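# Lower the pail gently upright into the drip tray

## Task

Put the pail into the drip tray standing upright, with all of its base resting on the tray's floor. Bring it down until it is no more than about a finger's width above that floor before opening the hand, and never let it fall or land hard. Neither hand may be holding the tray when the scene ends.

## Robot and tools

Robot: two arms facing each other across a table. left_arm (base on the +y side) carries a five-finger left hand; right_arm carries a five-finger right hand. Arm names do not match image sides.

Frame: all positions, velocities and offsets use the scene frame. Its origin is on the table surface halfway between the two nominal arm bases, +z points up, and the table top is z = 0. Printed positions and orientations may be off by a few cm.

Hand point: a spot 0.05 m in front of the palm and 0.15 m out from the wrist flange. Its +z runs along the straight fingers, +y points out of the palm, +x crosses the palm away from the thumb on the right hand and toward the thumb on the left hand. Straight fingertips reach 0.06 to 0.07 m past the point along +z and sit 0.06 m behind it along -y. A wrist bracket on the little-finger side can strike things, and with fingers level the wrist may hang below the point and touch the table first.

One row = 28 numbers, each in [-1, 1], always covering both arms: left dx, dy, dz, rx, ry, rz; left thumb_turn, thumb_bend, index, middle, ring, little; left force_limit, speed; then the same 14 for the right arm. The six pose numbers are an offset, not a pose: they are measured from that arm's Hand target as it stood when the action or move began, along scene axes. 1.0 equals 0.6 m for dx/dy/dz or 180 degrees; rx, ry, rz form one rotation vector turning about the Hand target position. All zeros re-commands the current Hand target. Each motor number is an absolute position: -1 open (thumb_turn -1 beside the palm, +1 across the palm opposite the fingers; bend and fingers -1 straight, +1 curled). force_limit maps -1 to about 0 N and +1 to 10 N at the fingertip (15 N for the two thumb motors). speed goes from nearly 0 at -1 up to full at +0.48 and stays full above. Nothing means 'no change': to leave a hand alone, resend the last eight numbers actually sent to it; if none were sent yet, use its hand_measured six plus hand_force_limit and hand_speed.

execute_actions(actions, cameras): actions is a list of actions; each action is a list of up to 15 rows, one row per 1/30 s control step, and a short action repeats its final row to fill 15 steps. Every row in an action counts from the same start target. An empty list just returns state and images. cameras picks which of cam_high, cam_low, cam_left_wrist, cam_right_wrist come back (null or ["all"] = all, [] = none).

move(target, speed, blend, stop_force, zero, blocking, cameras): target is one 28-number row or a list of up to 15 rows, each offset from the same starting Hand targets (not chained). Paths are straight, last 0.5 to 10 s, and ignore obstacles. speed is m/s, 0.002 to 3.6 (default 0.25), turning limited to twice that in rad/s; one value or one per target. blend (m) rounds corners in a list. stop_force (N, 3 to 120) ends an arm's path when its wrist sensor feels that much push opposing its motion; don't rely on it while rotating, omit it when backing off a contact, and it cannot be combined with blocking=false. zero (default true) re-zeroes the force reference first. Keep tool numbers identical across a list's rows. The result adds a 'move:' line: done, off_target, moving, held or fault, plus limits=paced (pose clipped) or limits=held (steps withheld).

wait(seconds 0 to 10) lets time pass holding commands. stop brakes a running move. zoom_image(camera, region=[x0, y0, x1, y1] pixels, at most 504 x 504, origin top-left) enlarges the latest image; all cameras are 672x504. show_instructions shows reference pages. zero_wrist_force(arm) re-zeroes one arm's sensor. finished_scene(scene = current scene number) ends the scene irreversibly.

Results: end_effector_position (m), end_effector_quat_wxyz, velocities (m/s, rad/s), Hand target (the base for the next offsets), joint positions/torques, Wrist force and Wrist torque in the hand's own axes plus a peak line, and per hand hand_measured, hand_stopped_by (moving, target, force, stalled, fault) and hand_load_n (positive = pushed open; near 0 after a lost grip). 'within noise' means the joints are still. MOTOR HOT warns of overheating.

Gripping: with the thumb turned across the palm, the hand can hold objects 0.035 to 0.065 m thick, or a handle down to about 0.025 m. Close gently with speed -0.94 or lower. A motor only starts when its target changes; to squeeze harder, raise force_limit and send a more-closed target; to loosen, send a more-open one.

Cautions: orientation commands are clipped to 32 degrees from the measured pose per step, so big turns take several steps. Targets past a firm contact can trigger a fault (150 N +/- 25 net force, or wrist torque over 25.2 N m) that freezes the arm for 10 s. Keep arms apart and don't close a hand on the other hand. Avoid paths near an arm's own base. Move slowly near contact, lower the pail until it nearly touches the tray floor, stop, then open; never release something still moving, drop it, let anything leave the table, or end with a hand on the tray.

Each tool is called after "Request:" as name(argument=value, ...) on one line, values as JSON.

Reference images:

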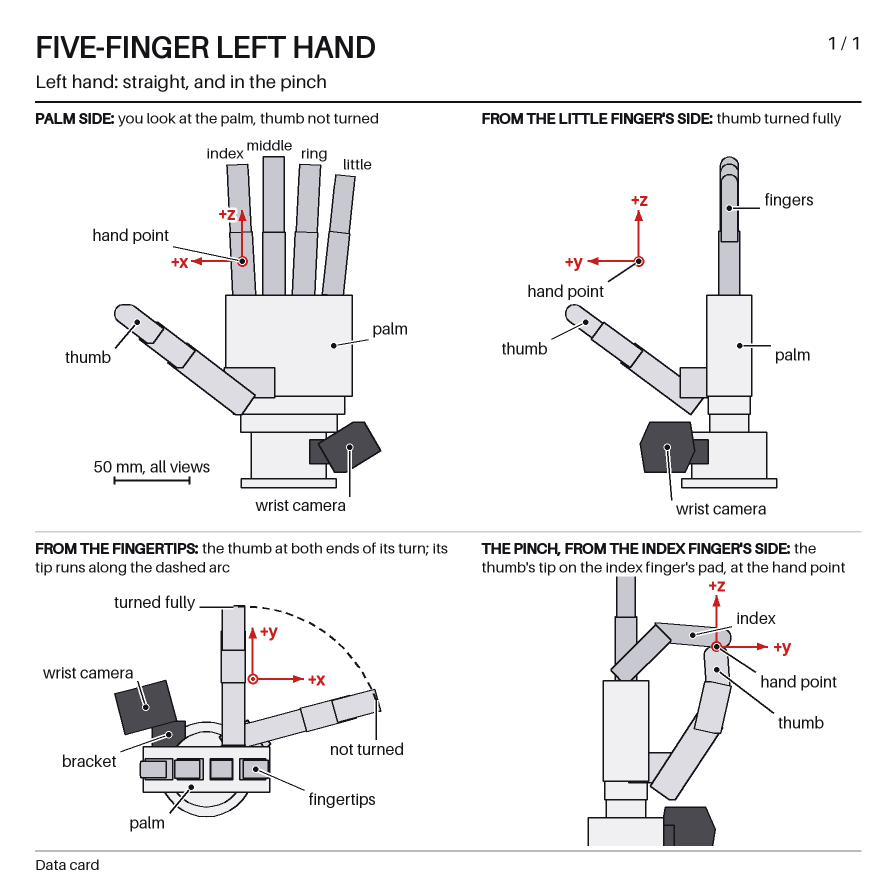

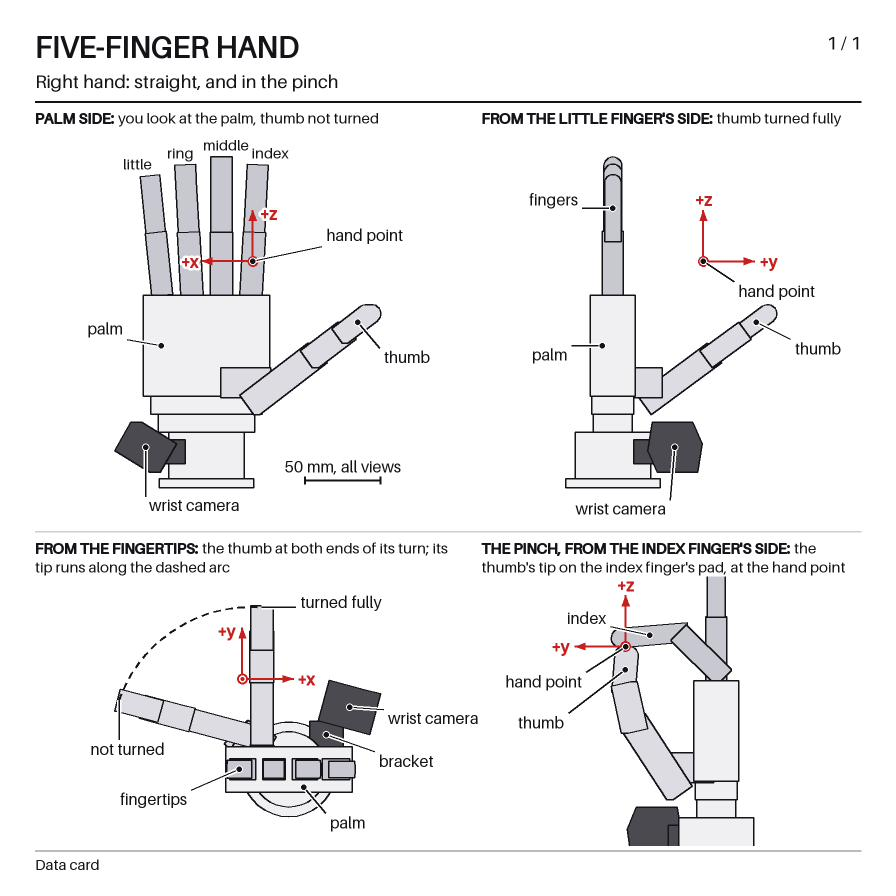

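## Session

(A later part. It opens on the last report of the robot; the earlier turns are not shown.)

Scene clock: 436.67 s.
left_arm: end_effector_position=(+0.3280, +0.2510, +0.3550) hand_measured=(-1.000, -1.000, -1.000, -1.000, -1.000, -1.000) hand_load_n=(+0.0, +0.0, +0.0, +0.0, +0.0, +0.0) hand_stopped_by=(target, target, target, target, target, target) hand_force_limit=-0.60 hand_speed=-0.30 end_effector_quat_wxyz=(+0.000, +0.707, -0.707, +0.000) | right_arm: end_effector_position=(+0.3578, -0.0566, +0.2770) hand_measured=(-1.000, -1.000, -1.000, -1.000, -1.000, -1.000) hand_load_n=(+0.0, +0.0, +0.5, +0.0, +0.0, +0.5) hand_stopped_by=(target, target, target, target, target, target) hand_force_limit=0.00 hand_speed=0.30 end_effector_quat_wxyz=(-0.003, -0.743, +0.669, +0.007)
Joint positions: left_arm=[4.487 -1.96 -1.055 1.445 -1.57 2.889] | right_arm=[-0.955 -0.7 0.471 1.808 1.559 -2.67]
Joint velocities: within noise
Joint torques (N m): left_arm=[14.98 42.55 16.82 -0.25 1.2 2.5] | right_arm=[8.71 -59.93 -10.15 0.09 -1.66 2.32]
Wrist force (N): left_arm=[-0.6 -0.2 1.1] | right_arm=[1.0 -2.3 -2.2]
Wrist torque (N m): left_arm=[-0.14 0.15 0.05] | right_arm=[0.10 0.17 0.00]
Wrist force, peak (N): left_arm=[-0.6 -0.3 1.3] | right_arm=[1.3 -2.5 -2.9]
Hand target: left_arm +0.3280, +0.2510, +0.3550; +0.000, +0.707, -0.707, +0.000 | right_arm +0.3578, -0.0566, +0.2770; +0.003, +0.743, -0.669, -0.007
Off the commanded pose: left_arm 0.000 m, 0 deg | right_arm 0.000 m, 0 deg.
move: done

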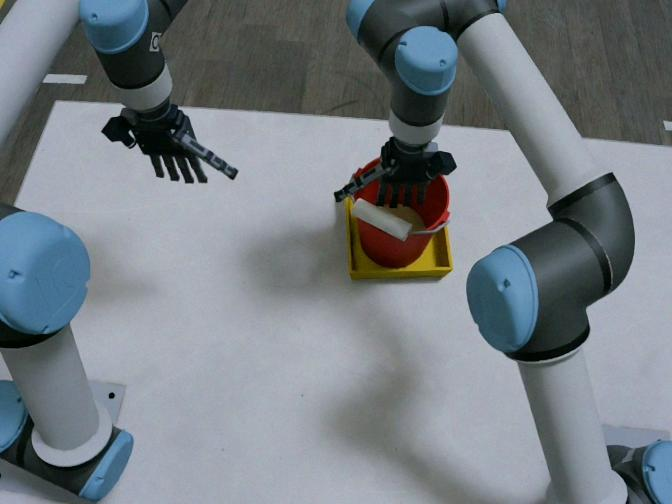

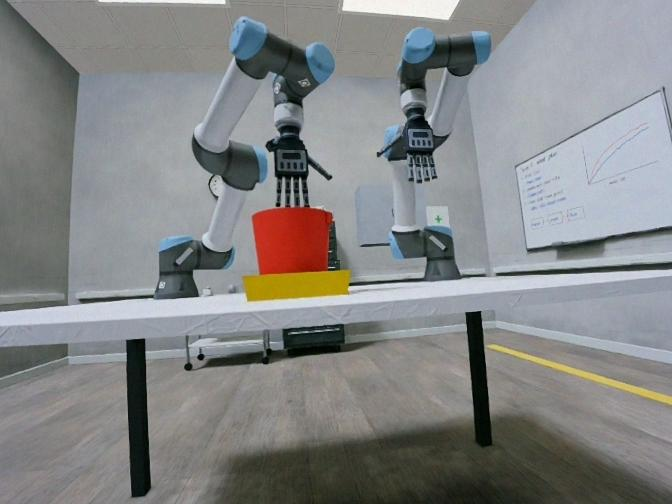

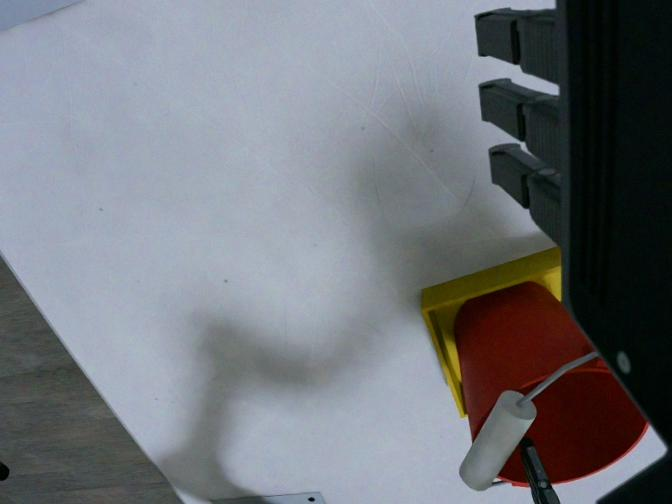

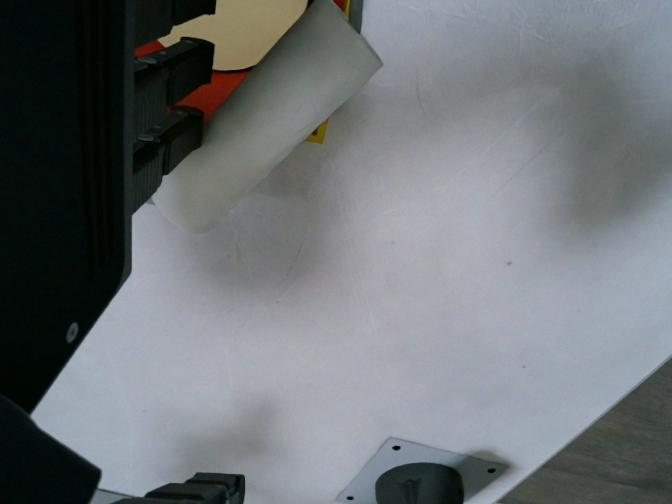

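Request:
move(target=[[0, 0, 0, 0, 0, 0, 1, -1, -0.7, -0.7, -0.7, -0.7, -0.2, 0, 0.025, -0.022, 0.05, 0, 0, 0, -1, -1, -1, -1, -1, -1, 0, 0.3], [-0.04, -0.05, 0.12, -0.0667, 0.0256, 0.3784, 1, -1, -0.7, -0.7, -0.7, -0.7, -0.2, 0, 0.025, -0.022, 0.25, 0, 0, 0, -1, -1, -1, -1, -1, -1, 0, 0.3], [-0.08, -0.1183, 0.12, -0.1334, 0.0512, 0.7567, 1, -1, -0.7, -0.7, -0.7, -0.7, -0.2, 0, 0.17, -0.52, 0.1, 0, 0, 0, -1, -1, -1, -1, -1, -1, 0, 0.3]], speed=[0.1, 0.4, 0.4])

Request:
zoom_image(camera="cam_high", region=[320, 130, 480, 290])

Request:
zoom_image(camera="cam_low", region=[200, 130, 380, 310])

Scene clock: 449.07 s.
left_arm: end_effector_position=(+0.2800, +0.1800, +0.4270) hand_measured=(+1.000, -1.000, -0.700, -0.700, -0.700, -0.700) hand_load_n=(+0.0, +0.0, +0.0, +0.0, +0.0, +0.0) hand_stopped_by=(target, target, target, target, target, target) hand_force_limit=-0.20 hand_speed=0.00 end_effector_quat_wxyz=(+0.158, +0.900, +0.400, +0.071) | right_arm: end_effector_position=(+0.4598, -0.3686, +0.3370) hand_measured=(-1.000, -1.000, -1.000, -1.000, -1.000, -1.000) hand_load_n=(+0.0, +0.0, -0.5, -0.5, +0.0, +0.0) hand_stopped_by=(target, target, target, target, target, target) hand_force_limit=0.00 hand_speed=0.30 end_effector_quat_wxyz=(-0.003, -0.743, +0.669, +0.007)
Joint positions: left_arm=[4.154 -1.576 -1.34 1.69 -1.521 0.14] | right_arm=[-1.536 -0.929 0.72 1.795 1.566 -3.251]
Joint velocities: within noise
Joint torques (N m): left_arm=[-16.07 4.69 26.64 -3.95 -1.41 -2.59] | right_arm=[-6.24 -54.67 -8.9 -0.01 -1.24 -2.24]
Wrist force (N): left_arm=[-0.6 0.3 0.9] | right_arm=[0.0 -0.4 -0.4]
Wrist torque (N m): left_arm=[-0.04 0.14 0.10] | right_arm=[-0.09 0.02 -0.04]
Wrist force, peak (N): left_arm=[-1.1 0.4 0.9] | right_arm=[1.3 -2.4 -2.6]
Hand target: left_arm +0.2800, +0.1800, +0.4270; +0.158, +0.900, +0.400, +0.071 | right_arm +0.4598, -0.3686, +0.3370; +0.003, +0.743, -0.669, -0.007
Off the commanded pose: left_arm 0.000 m, 0 deg | right_arm 0.000 m, 0 deg.
elbow stopped short (right arm): the move would have taken joint 3 (elbow) straighter than the controller allows.
move: done

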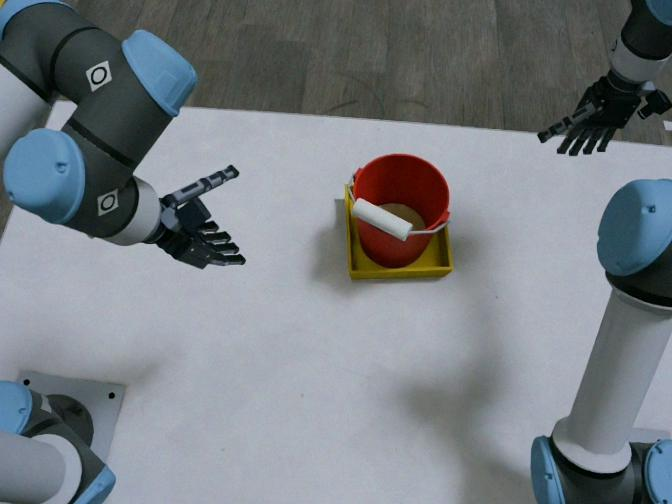

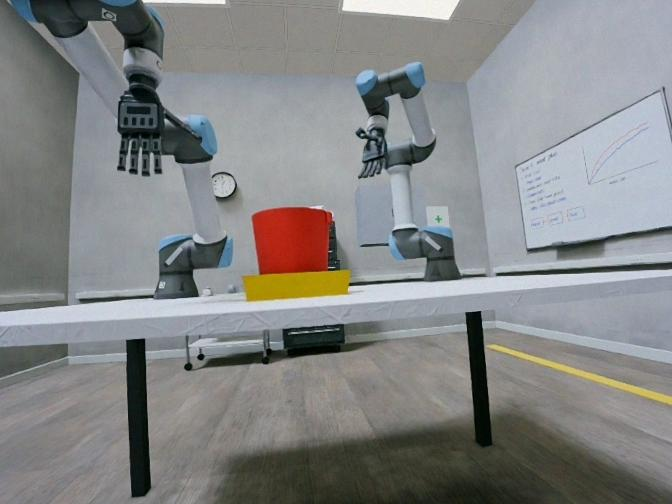

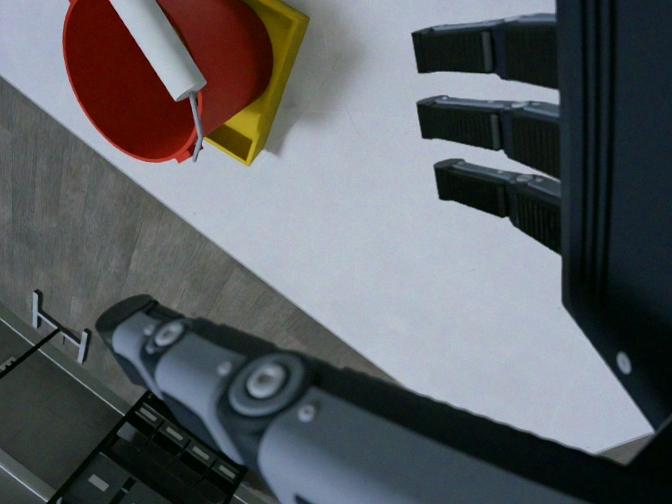

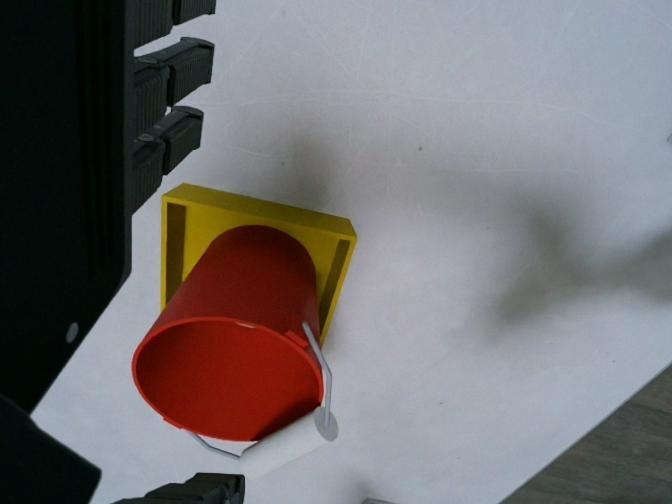

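Scaled by 3.150 from the camera's 672x504 image, which has a finer 960x720 frame.

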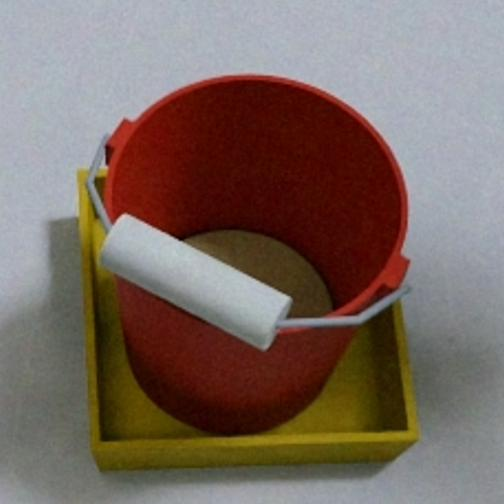

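Scaled by 2.800 from the camera's 672x504 image, which has a finer 960x720 frame.

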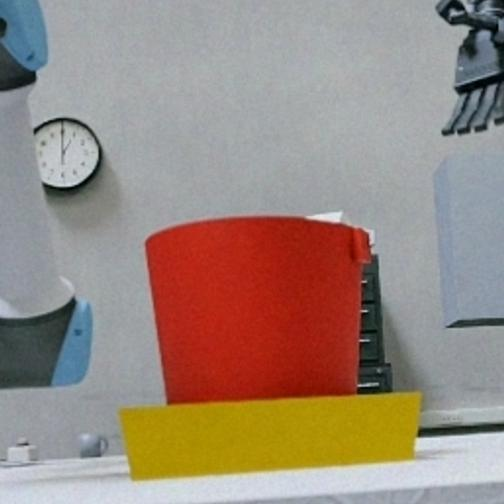

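Request:
move(target=[[0.1992, -0.3243, -0.01, 0, 0, 0.0868, 1, -1, -0.7, -0.7, -0.7, -0.7, -0.2, 0, 0, 0, 0, 0, 0, 0, -1, -1, -1, -1, -1, -1, 0, 0.3], [0.1992, -0.3243, -0.1467, 0, 0, 0.0868, 1, -1, -0.7, -0.7, -0.7, -0.7, -0.2, 0, 0, 0, 0, 0, 0, 0, -1, -1, -1, -1, -1, -1, 0, 0.3]], speed=[0.25, 0.1])

Request:
zoom_image(camera="cam_high", region=[320, 100, 480, 290])

Request:
zoom_image(camera="cam_low", region=[200, 100, 400, 310])

Scene clock: 455.47 s.
left_arm: end_effector_position=(+0.3995, -0.0146, +0.3390) hand_measured=(+1.000, -1.000, -0.700, -0.700, -0.700, -0.700) hand_load_n=(+0.0, +0.0, +0.0, +0.0, +0.0, +0.0) hand_stopped_by=(target, target, target, target, target, target) hand_force_limit=-0.20 hand_speed=0.00 end_effector_quat_wxyz=(+0.147, +0.837, +0.519, +0.092) | right_arm: end_effector_position=(+0.4598, -0.3686, +0.3370) hand_measured=(-1.000, -1.000, -1.000, -1.000, -1.000, -1.000) hand_load_n=(+0.0, +0.0, +0.0, +0.0, +0.5, +0.0) hand_stopped_by=(target, target, target, target, target, target) hand_force_limit=0.00 hand_speed=0.30 end_effector_quat_wxyz=(-0.003, -0.743, +0.669, +0.007)
Joint positions: left_arm=[3.902 -2.262 -0.634 1.65 -1.697 -0.356] | right_arm=[-1.536 -0.929 0.72 1.795 1.566 -3.251]
Joint velocities: within noise
Joint torques (N m): left_arm=[15.13 53.78 9.77 0.45 1.07 2.67] | right_arm=[-5.91 -53.32 -10.26 -0.15 -1.15 -2.41]
Wrist force (N): left_arm=[-0.7 0.2 0.7] | right_arm=[-0.1 -0.5 -0.4]
Wrist torque (N m): left_arm=[-0.06 0.15 0.09] | right_arm=[-0.10 0.03 -0.05]
Wrist force, peak (N): left_arm=[-1.3 1.0 1.3] | right_arm=[-0.3 -0.8 -0.7]
Hand target: left_arm +0.3995, -0.0146, +0.3389; +0.147, +0.837, +0.519, +0.092 | right_arm +0.4598, -0.3686, +0.3370; +0.003, +0.743, -0.669, -0.007
Off the commanded pose: left_arm 0.000 m, 0 deg | right_arm 0.000 m, 0 deg.
move: done

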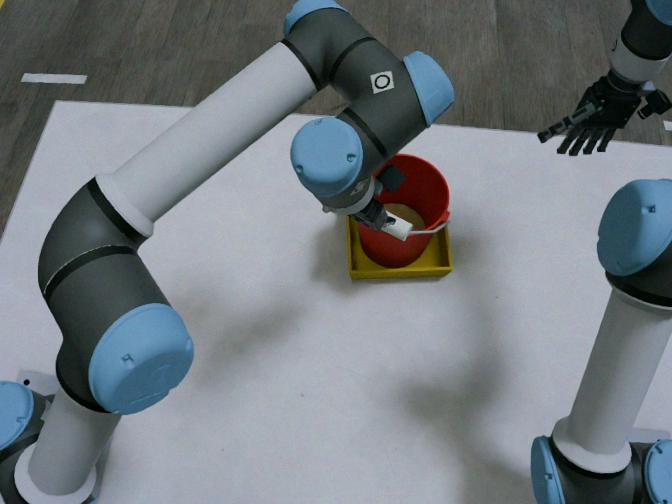

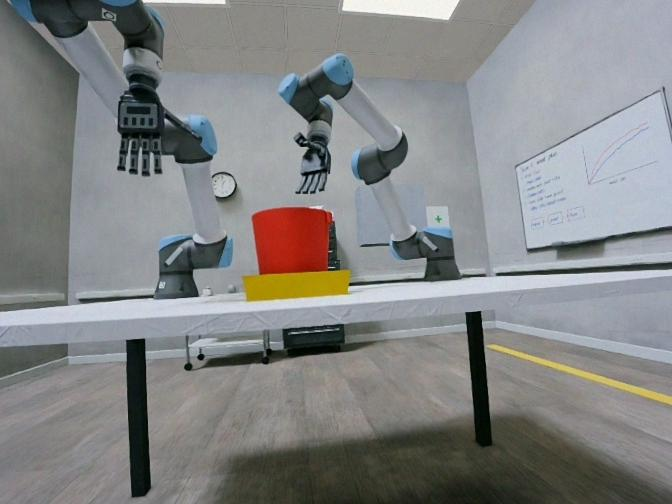

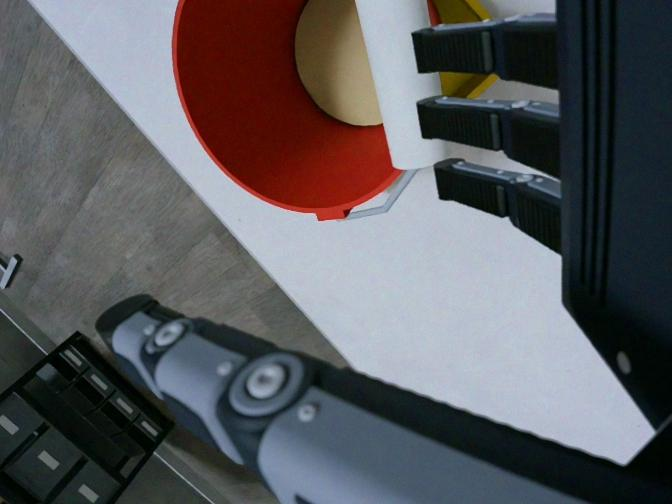

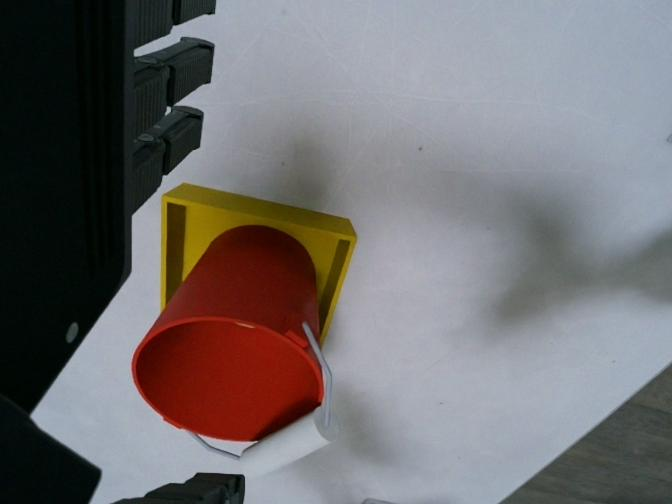

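Scaled by 2.653 from the camera's 672x504 image, which has a finer 960x720 frame.

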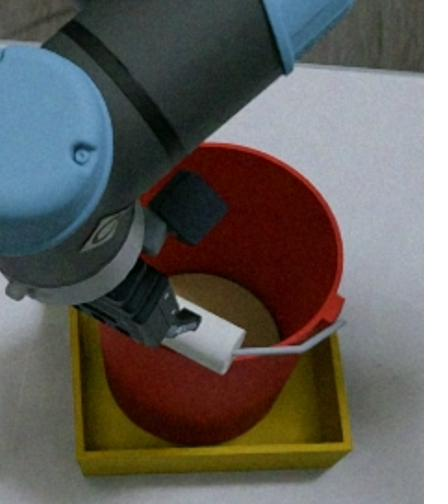

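Scaled by 2.400 from the camera's 672x504 image, which has a finer 960x720 frame.

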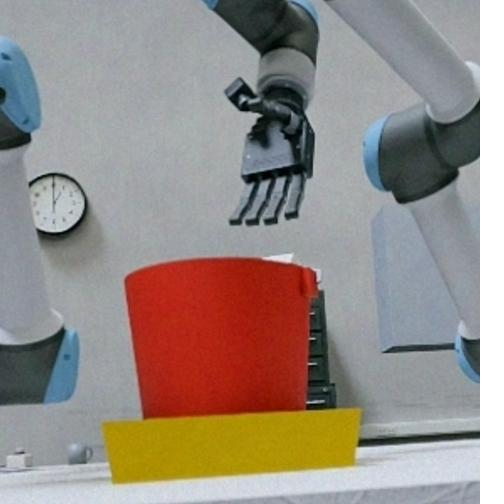

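Request:
move(target=[[0.003, -0.0108, 0, 0, 0, 0, 1, -1, -1, -1, -1, -1, -0.2, 0, 0, 0, 0, 0, 0, 0, -1, -1, -1, -1, -1, -1, 0, 0.3], [0.003, -0.0108, -0.1333, 0, 0, 0, 1, -1, -1, -1, -1, -1, -0.2, 0, 0, 0, 0, 0, 0, 0, -1, -1, -1, -1, -1, -1, 0, 0.3]], speed=[0.05, 0.06], stop_force=4)

Request:
zoom_image(camera="cam_high", region=[320, 130, 480, 290])

Scene clock: 461.17 s.
left_arm: end_effector_position=(+0.4012, -0.0211, +0.2590) hand_measured=(+1.000, -1.000, -1.000, -1.000, -1.000, -1.000) hand_load_n=(+0.0, +0.0, +0.0, +0.0, +0.0, +0.0) hand_stopped_by=(target, target, target, target, target, target) hand_force_limit=-0.20 hand_speed=0.00 end_effector_quat_wxyz=(+0.147, +0.837, +0.519, +0.092) | right_arm: end_effector_position=(+0.4598, -0.3686, +0.3370) hand_measured=(-1.000, -1.000, -1.000, -1.000, -1.000, -1.000) hand_load_n=(+0.0, +0.0, +0.0, +0.0, +0.0, +0.0) hand_stopped_by=(target, target, target, target, target, target) hand_force_limit=0.00 hand_speed=0.30 end_effector_quat_wxyz=(-0.003, -0.743, +0.669, +0.007)
Joint positions: left_arm=[3.896 -2.247 -0.866 1.866 -1.699 -0.361] | right_arm=[-1.536 -0.929 0.72 1.795 1.566 -3.251]
Joint velocities: within noise
Joint torques (N m): left_arm=[8.16 52.86 13.39 0.69 1.17 2.57] | right_arm=[-7.63 -54.12 -10.98 0.04 -1.18 -2.11]
Wrist force (N): left_arm=[-0.7 0.4 0.7] | right_arm=[-0.4 -0.8 -0.5]
Wrist torque (N m): left_arm=[-0.04 0.16 0.09] | right_arm=[-0.14 0.09 -0.08]
Wrist force, peak (N): left_arm=[-0.9 0.2 1.2] | right_arm=[-0.2 -0.9 -0.7]
Hand target: left_arm +0.4013, -0.0211, +0.2590; +0.147, +0.837, +0.519, +0.092 | right_arm +0.4598, -0.3686, +0.3370; +0.003, +0.743, -0.669, -0.007
Off the commanded pose: left_arm 0.000 m, 0 deg | right_arm 0.000 m, 0 deg.
move: done

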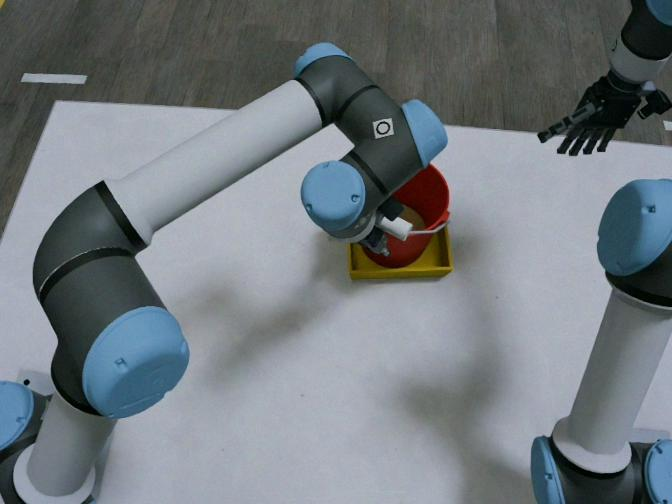

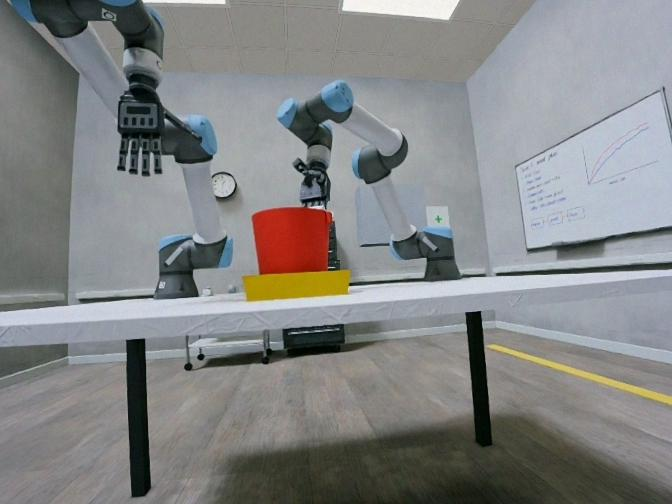

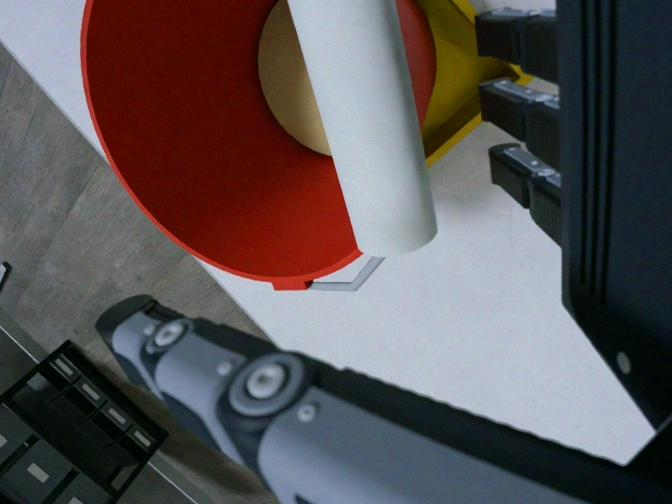

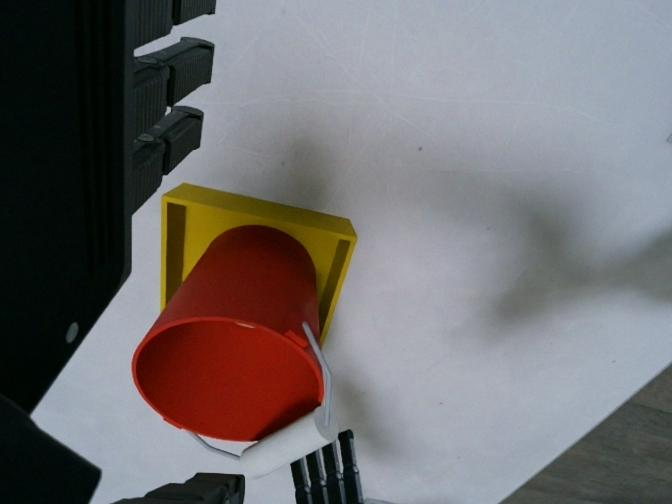

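Scaled by 3.150 from the camera's 672x504 image, which has a finer 960x720 frame.

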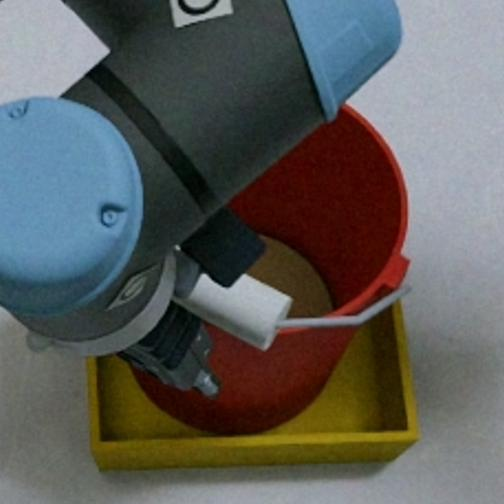

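Request:
execute_actions(actions=[])

Scene clock: 468.10 s.
left_arm: end_effector_position=(+0.4013, -0.0211, +0.2590) hand_measured=(+1.000, -1.000, -1.000, -1.000, -1.000, -1.000) hand_load_n=(+0.0, +0.0, +0.0, +0.0, +0.0, +0.0) hand_stopped_by=(target, target, target, target, target, target) hand_force_limit=-0.20 hand_speed=0.00 end_effector_quat_wxyz=(+0.147, +0.837, +0.519, +0.092) | right_arm: end_effector_position=(+0.4598, -0.3686, +0.3370) hand_measured=(-1.000, -1.000, -1.000, -1.000, -1.000, -1.000) hand_load_n=(+0.0, +0.0, +0.0, +0.0, +0.0, +0.0) hand_stopped_by=(target, target, target, target, target, target) hand_force_limit=0.00 hand_speed=0.30 end_effector_quat_wxyz=(-0.003, -0.743, +0.669, +0.007)
Joint positions: left_arm=[3.897 -2.247 -0.866 1.866 -1.699 -0.361] | right_arm=[-1.536 -0.929 0.72 1.795 1.566 -3.251]
Joint velocities: within noise
Joint torques (N m): left_arm=[13.38 52.02 15.36 0.15 1.09 2.61] | right_arm=[-6.41 -53.47 -11.2 0.18 -1 -2.14]
Wrist force (N): left_arm=[-0.6 0.3 0.8] | right_arm=[-0.1 -1.0 -0.5]
Wrist torque (N m): left_arm=[-0.06 0.15 0.09] | right_arm=[-0.16 0.05 -0.07]
Wrist force, peak (N): left_arm=[-0.9 0.4 1.0] | right_arm=[-0.3 -0.8 -0.8]
Hand target: left_arm +0.4013, -0.0211, +0.2590; +0.147, +0.837, +0.519, +0.092 | right_arm +0.4598, -0.3686, +0.3370; +0.003, +0.743, -0.669, -0.007
Off the commanded pose: left_arm 0.000 m, 0 deg | right_arm 0.000 m, 0 deg.

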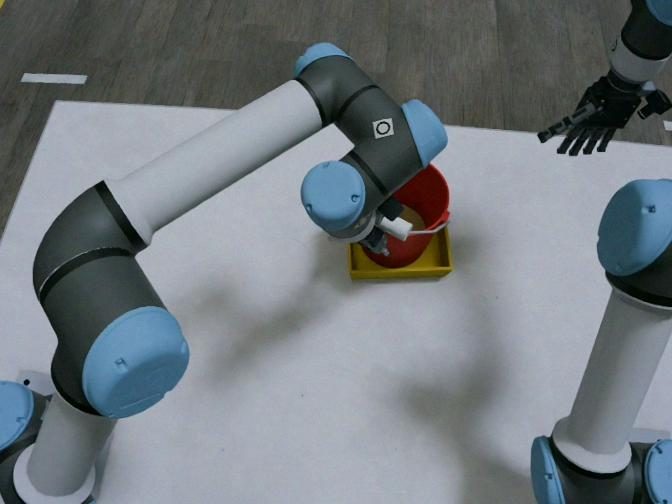

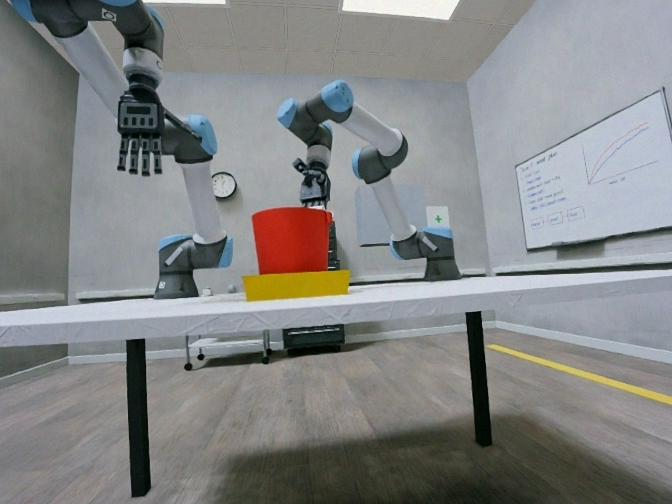

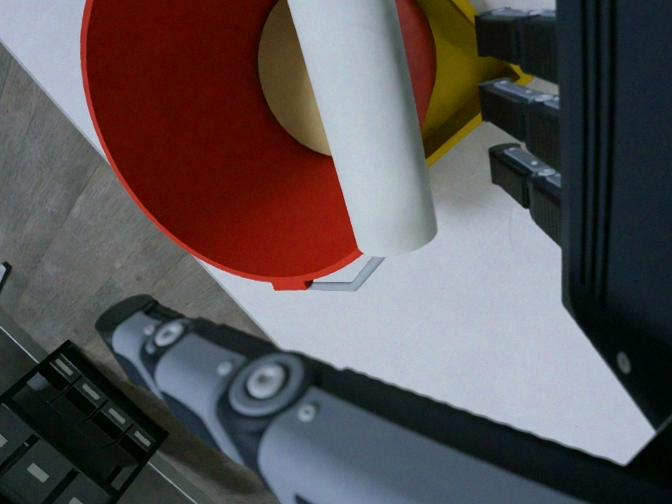

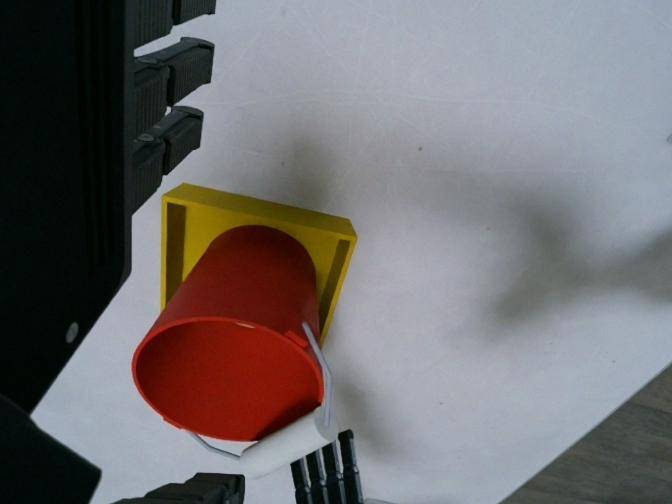

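Request:
move(target=[0,0,0,0,0,0, 1,-1,-0.7,-0.85,-0.85,-0.7,-0.6,-0.6, 0,0,0,0,0,0, -1,-1,-1,-1,-1,-1,0,0.3], speed=0.05, stop_force=5)

Scene clock: 469.80 s.
left_arm: end_effector_position=(+0.4013, -0.0211, +0.2590) hand_measured=(+1.000, -1.000, -0.700, -0.850, -0.850, -0.700) hand_load_n=(+0.0, +0.0, +0.0, +0.0, +0.0, +0.0) hand_stopped_by=(target, target, target, target, target, target) hand_force_limit=-0.60 hand_speed=-0.60 end_effector_quat_wxyz=(+0.147, +0.837, +0.519, +0.092) | right_arm: end_effector_position=(+0.4598, -0.3686, +0.3370) hand_measured=(-1.000, -1.000, -1.000, -1.000, -1.000, -1.000) hand_load_n=(-0.5, +0.0, +0.0, +0.0, +0.0, +0.0) hand_stopped_by=(target, target, target, target, target, target) hand_force_limit=0.00 hand_speed=0.30 end_effector_quat_wxyz=(-0.003, -0.743, +0.669, +0.007)
Joint positions: left_arm=[3.897 -2.247 -0.866 1.866 -1.699 -0.361] | right_arm=[-1.536 -0.929 0.72 1.795 1.566 -3.251]
Joint velocities: within noise
Joint torques (N m): left_arm=[15.21 51.72 16.85 -0.18 0.68 2.61] | right_arm=[-6.01 -54 -11.42 -0.05 -1.23 -2.14]
Wrist force (N): left_arm=[-0.6 0.3 0.8] | right_arm=[-0.1 -0.6 -0.5]
Wrist torque (N m): left_arm=[-0.05 0.14 0.09] | right_arm=[-0.11 0.05 -0.06]
Wrist force, peak (N): left_arm=[-0.9 0.2 0.9] | right_arm=[-0.1 -0.8 -0.8]
Hand target: left_arm +0.4013, -0.0211, +0.2590; +0.147, +0.837, +0.519, +0.092 | right_arm +0.4598, -0.3686, +0.3370; +0.003, +0.743, -0.669, -0.007
Off the commanded pose: left_arm 0.000 m, 0 deg | right_arm 0.000 m, 0 deg.
move: done

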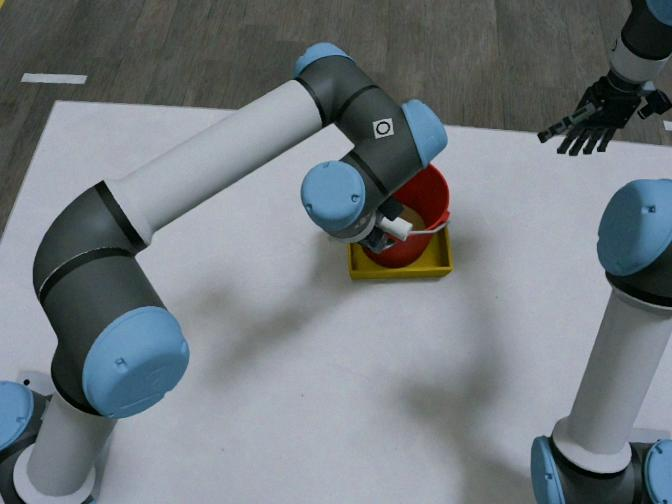

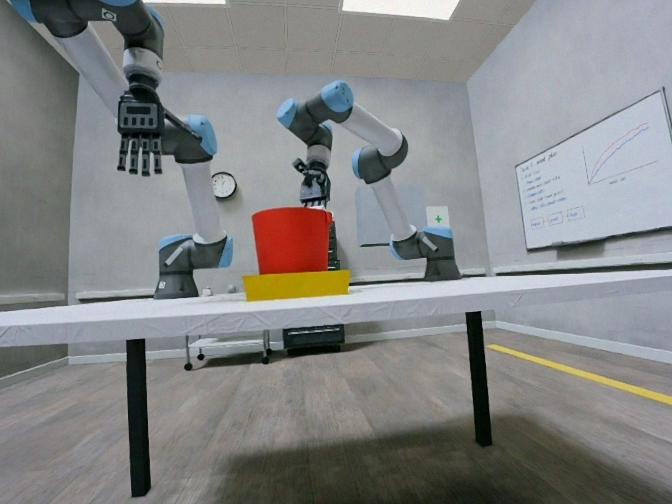

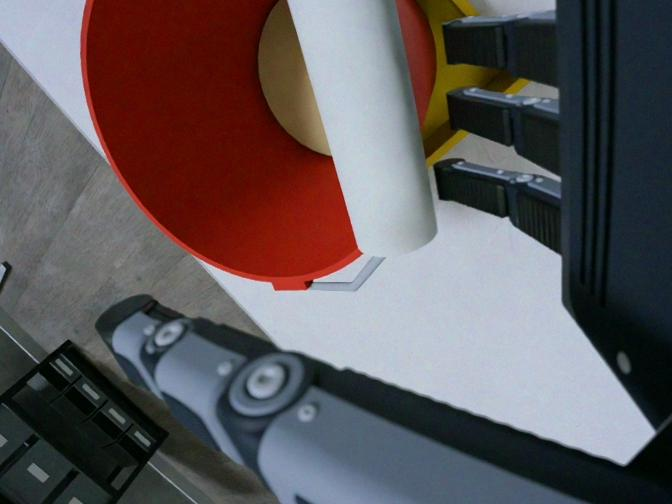

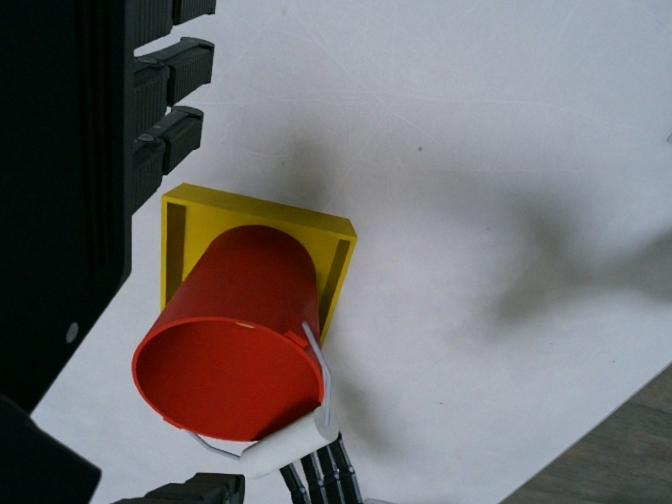

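Request:
move(target=[[0.0103,-0.0051,0.0093,0,0,0, 1,-1,-0.7,-0.85,-0.85,-0.7,-0.6,-0.6, 0,0,0,0,0,0, -1,-1,-1,-1,-1,-1,0,0.3],[0.02775,-0.0138,0.0178,0,0,0, 1,-1,-0.7,-0.85,-0.85,-0.7,-0.6,-0.6, 0,0,0,0,0,0, -1,-1,-1,-1,-1,-1,0,0.3],[0.0659,-0.0328,0.0235,0,0,0, 1,-1,-0.7,-0.85,-0.85,-0.7,-0.6,-0.6, 0,0,0,0,0,0, -1,-1,-1,-1,-1,-1,0,0.3]], speed=0.03, stop_force=6)

Scene clock: 473.73 s.
left_arm: end_effector_position=(+0.4408, -0.0407, +0.2731) hand_measured=(+1.000, -1.000, -0.700, -0.850, -0.850, -0.700) hand_load_n=(+0.0, +0.0, +0.0, +0.0, +0.0, +0.0) hand_stopped_by=(target, target, target, target, target, target) hand_force_limit=-0.60 hand_speed=-0.60 end_effector_quat_wxyz=(+0.147, +0.837, +0.519, +0.092) | right_arm: end_effector_position=(+0.4598, -0.3686, +0.3370) hand_measured=(-1.000, -1.000, -1.000, -1.000, -1.000, -1.000) hand_load_n=(+0.0, -0.5, +0.0, +0.0, +0.0, +0.0) hand_stopped_by=(target, target, target, target, target, target) hand_force_limit=0.00 hand_speed=0.30 end_effector_quat_wxyz=(-0.003, -0.743, +0.669, +0.007)
Joint positions: left_arm=[3.924 -2.384 -0.591 1.732 -1.69 -0.335] | right_arm=[-1.536 -0.929 0.72 1.795 1.566 -3.251]
Joint velocities: within noise
Joint torques (N m): left_arm=[14.73 32.99 27.69 -4.12 0.98 2.47] | right_arm=[-6.18 -52.85 -10.59 0.08 -0.98 -2.18]
Wrist force (N): left_arm=[-0.7 0.0 1.0] | right_arm=[0.1 -0.7 -0.5]
Wrist torque (N m): left_arm=[-0.02 0.18 0.07] | right_arm=[-0.13 0.02 -0.05]
Wrist force, peak (N): left_arm=[-1.0 -0.1 1.1] | right_arm=[-0.2 -1.0 -0.6]
Hand target: left_arm +0.4408, -0.0407, +0.2731; +0.147, +0.837, +0.519, +0.092 | right_arm +0.4598, -0.3686, +0.3370; +0.003, +0.743, -0.669, -0.007
Off the commanded pose: left_arm 0.000 m, 0 deg | right_arm 0.000 m, 0 deg.
move: done

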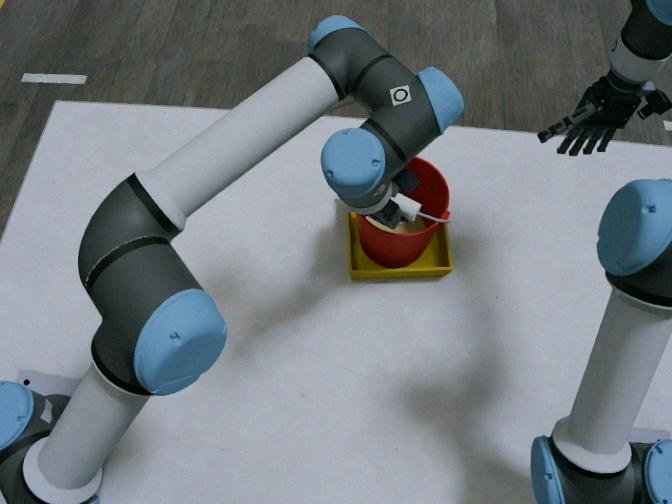

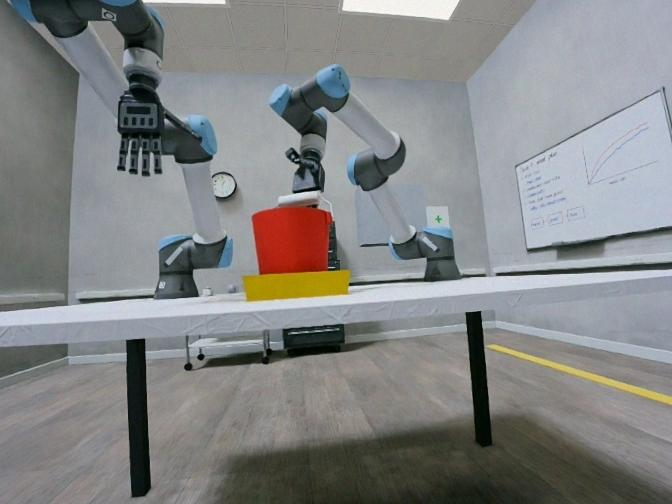

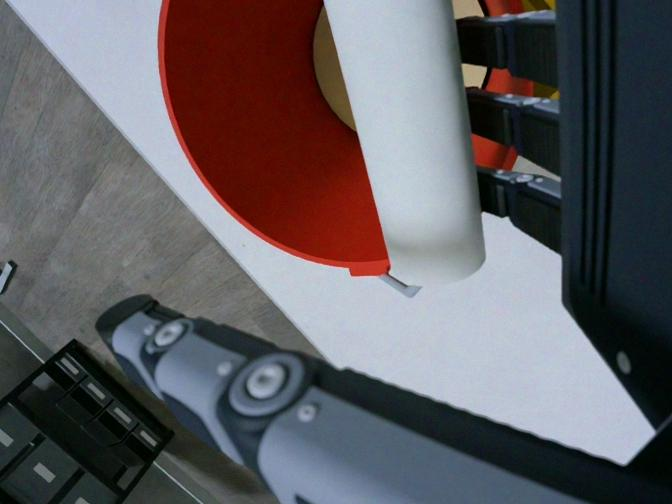

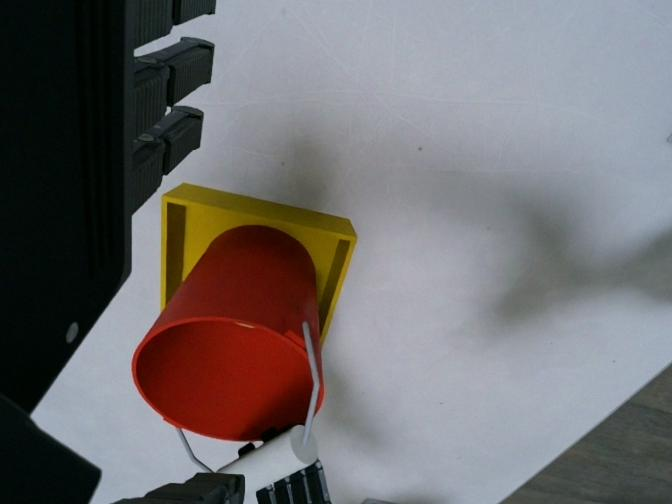

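Request:
move(target=[0.0761,-0.0378,-0.0492,0,0,0, 1,-1,0.4,0.4,0.4,0.4,-0.4,-0.8, 0,0,0,0,0,0, -1,-1,-1,-1,-1,-1,0,0.3], speed=0.03, stop_force=6)

Scene clock: 480.63 s.
left_arm: end_effector_position=(+0.4865, -0.0634, +0.2435) hand_measured=(+1.000, -1.000, +0.000, +0.400, +0.400, +0.020) hand_load_n=(+0.0, +0.0, +0.0, +0.0, +0.0, +0.0) hand_stopped_by=(target, target, force, target, target, force) hand_force_limit=-0.40 hand_speed=-0.80 end_effector_quat_wxyz=(+0.147, +0.837, +0.519, +0.092) | right_arm: end_effector_position=(+0.4598, -0.3686, +0.3370) hand_measured=(-1.000, -1.000, -1.000, -1.000, -1.000, -1.000) hand_load_n=(+0.0, +0.0, +0.0, +0.0, +0.0, +0.0) hand_stopped_by=(target, target, target, target, target, target) hand_force_limit=0.00 hand_speed=0.30 end_effector_quat_wxyz=(-0.003, -0.743, +0.669, +0.007)
Joint positions: left_arm=[3.951 -2.59 -0.28 1.63 -1.681 -0.309] | right_arm=[-1.536 -0.929 0.72 1.795 1.566 -3.251]
Joint velocities: within noise
Joint torques (N m): left_arm=[15.22 39.3 27.5 -4.19 -1.41 -2.07] | right_arm=[-6.14 -53.85 -11.43 0.13 -1.26 -1.97]
Wrist force (N): left_arm=[-0.6 0.1 0.8] | right_arm=[-0.1 -0.7 -0.5]
Wrist torque (N m): left_arm=[-0.05 0.15 0.09] | right_arm=[-0.13 0.05 -0.07]
Wrist force, peak (N): left_arm=[-0.5 -0.5 6.7] | right_arm=[-0.4 -0.8 -0.8]
Hand target: left_arm +0.4865, -0.0634, +0.2435; +0.147, +0.837, +0.519, +0.092 | right_arm +0.4598, -0.3686, +0.3370; +0.003, +0.743, -0.669, -0.007
Off the commanded pose: left_arm 0.000 m, 0 deg | right_arm 0.000 m, 0 deg.
move: done

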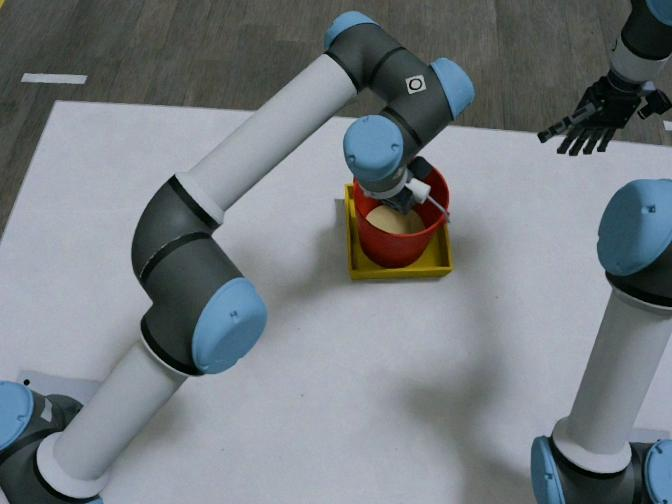

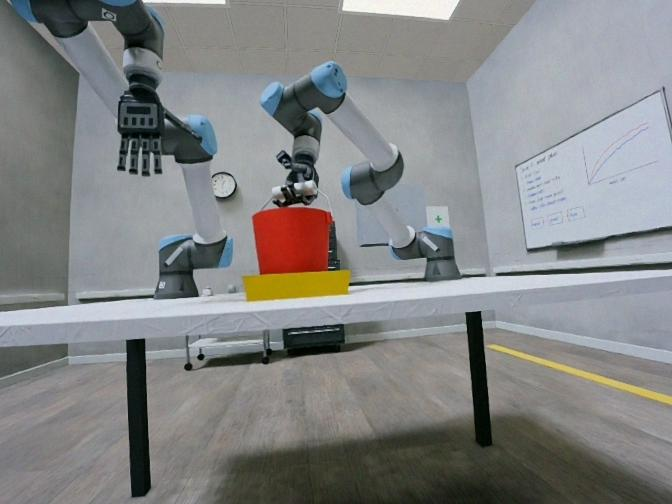

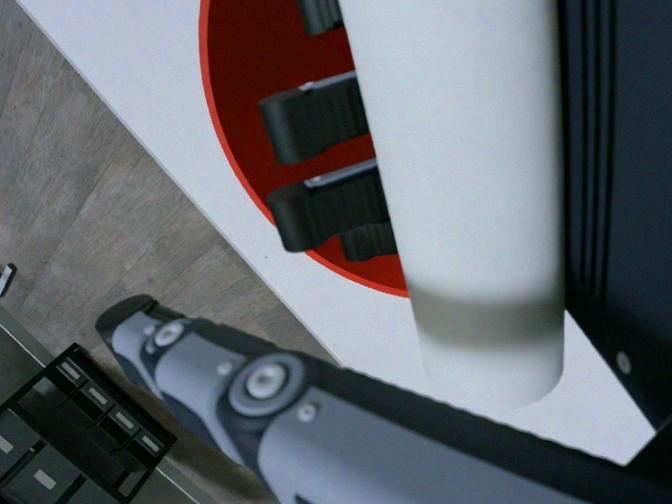

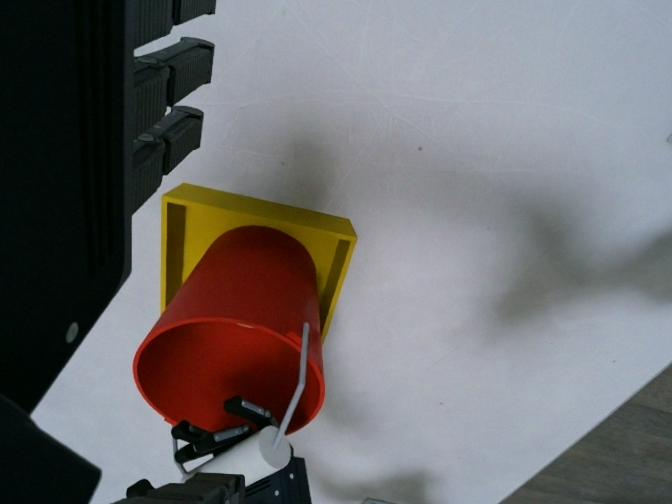

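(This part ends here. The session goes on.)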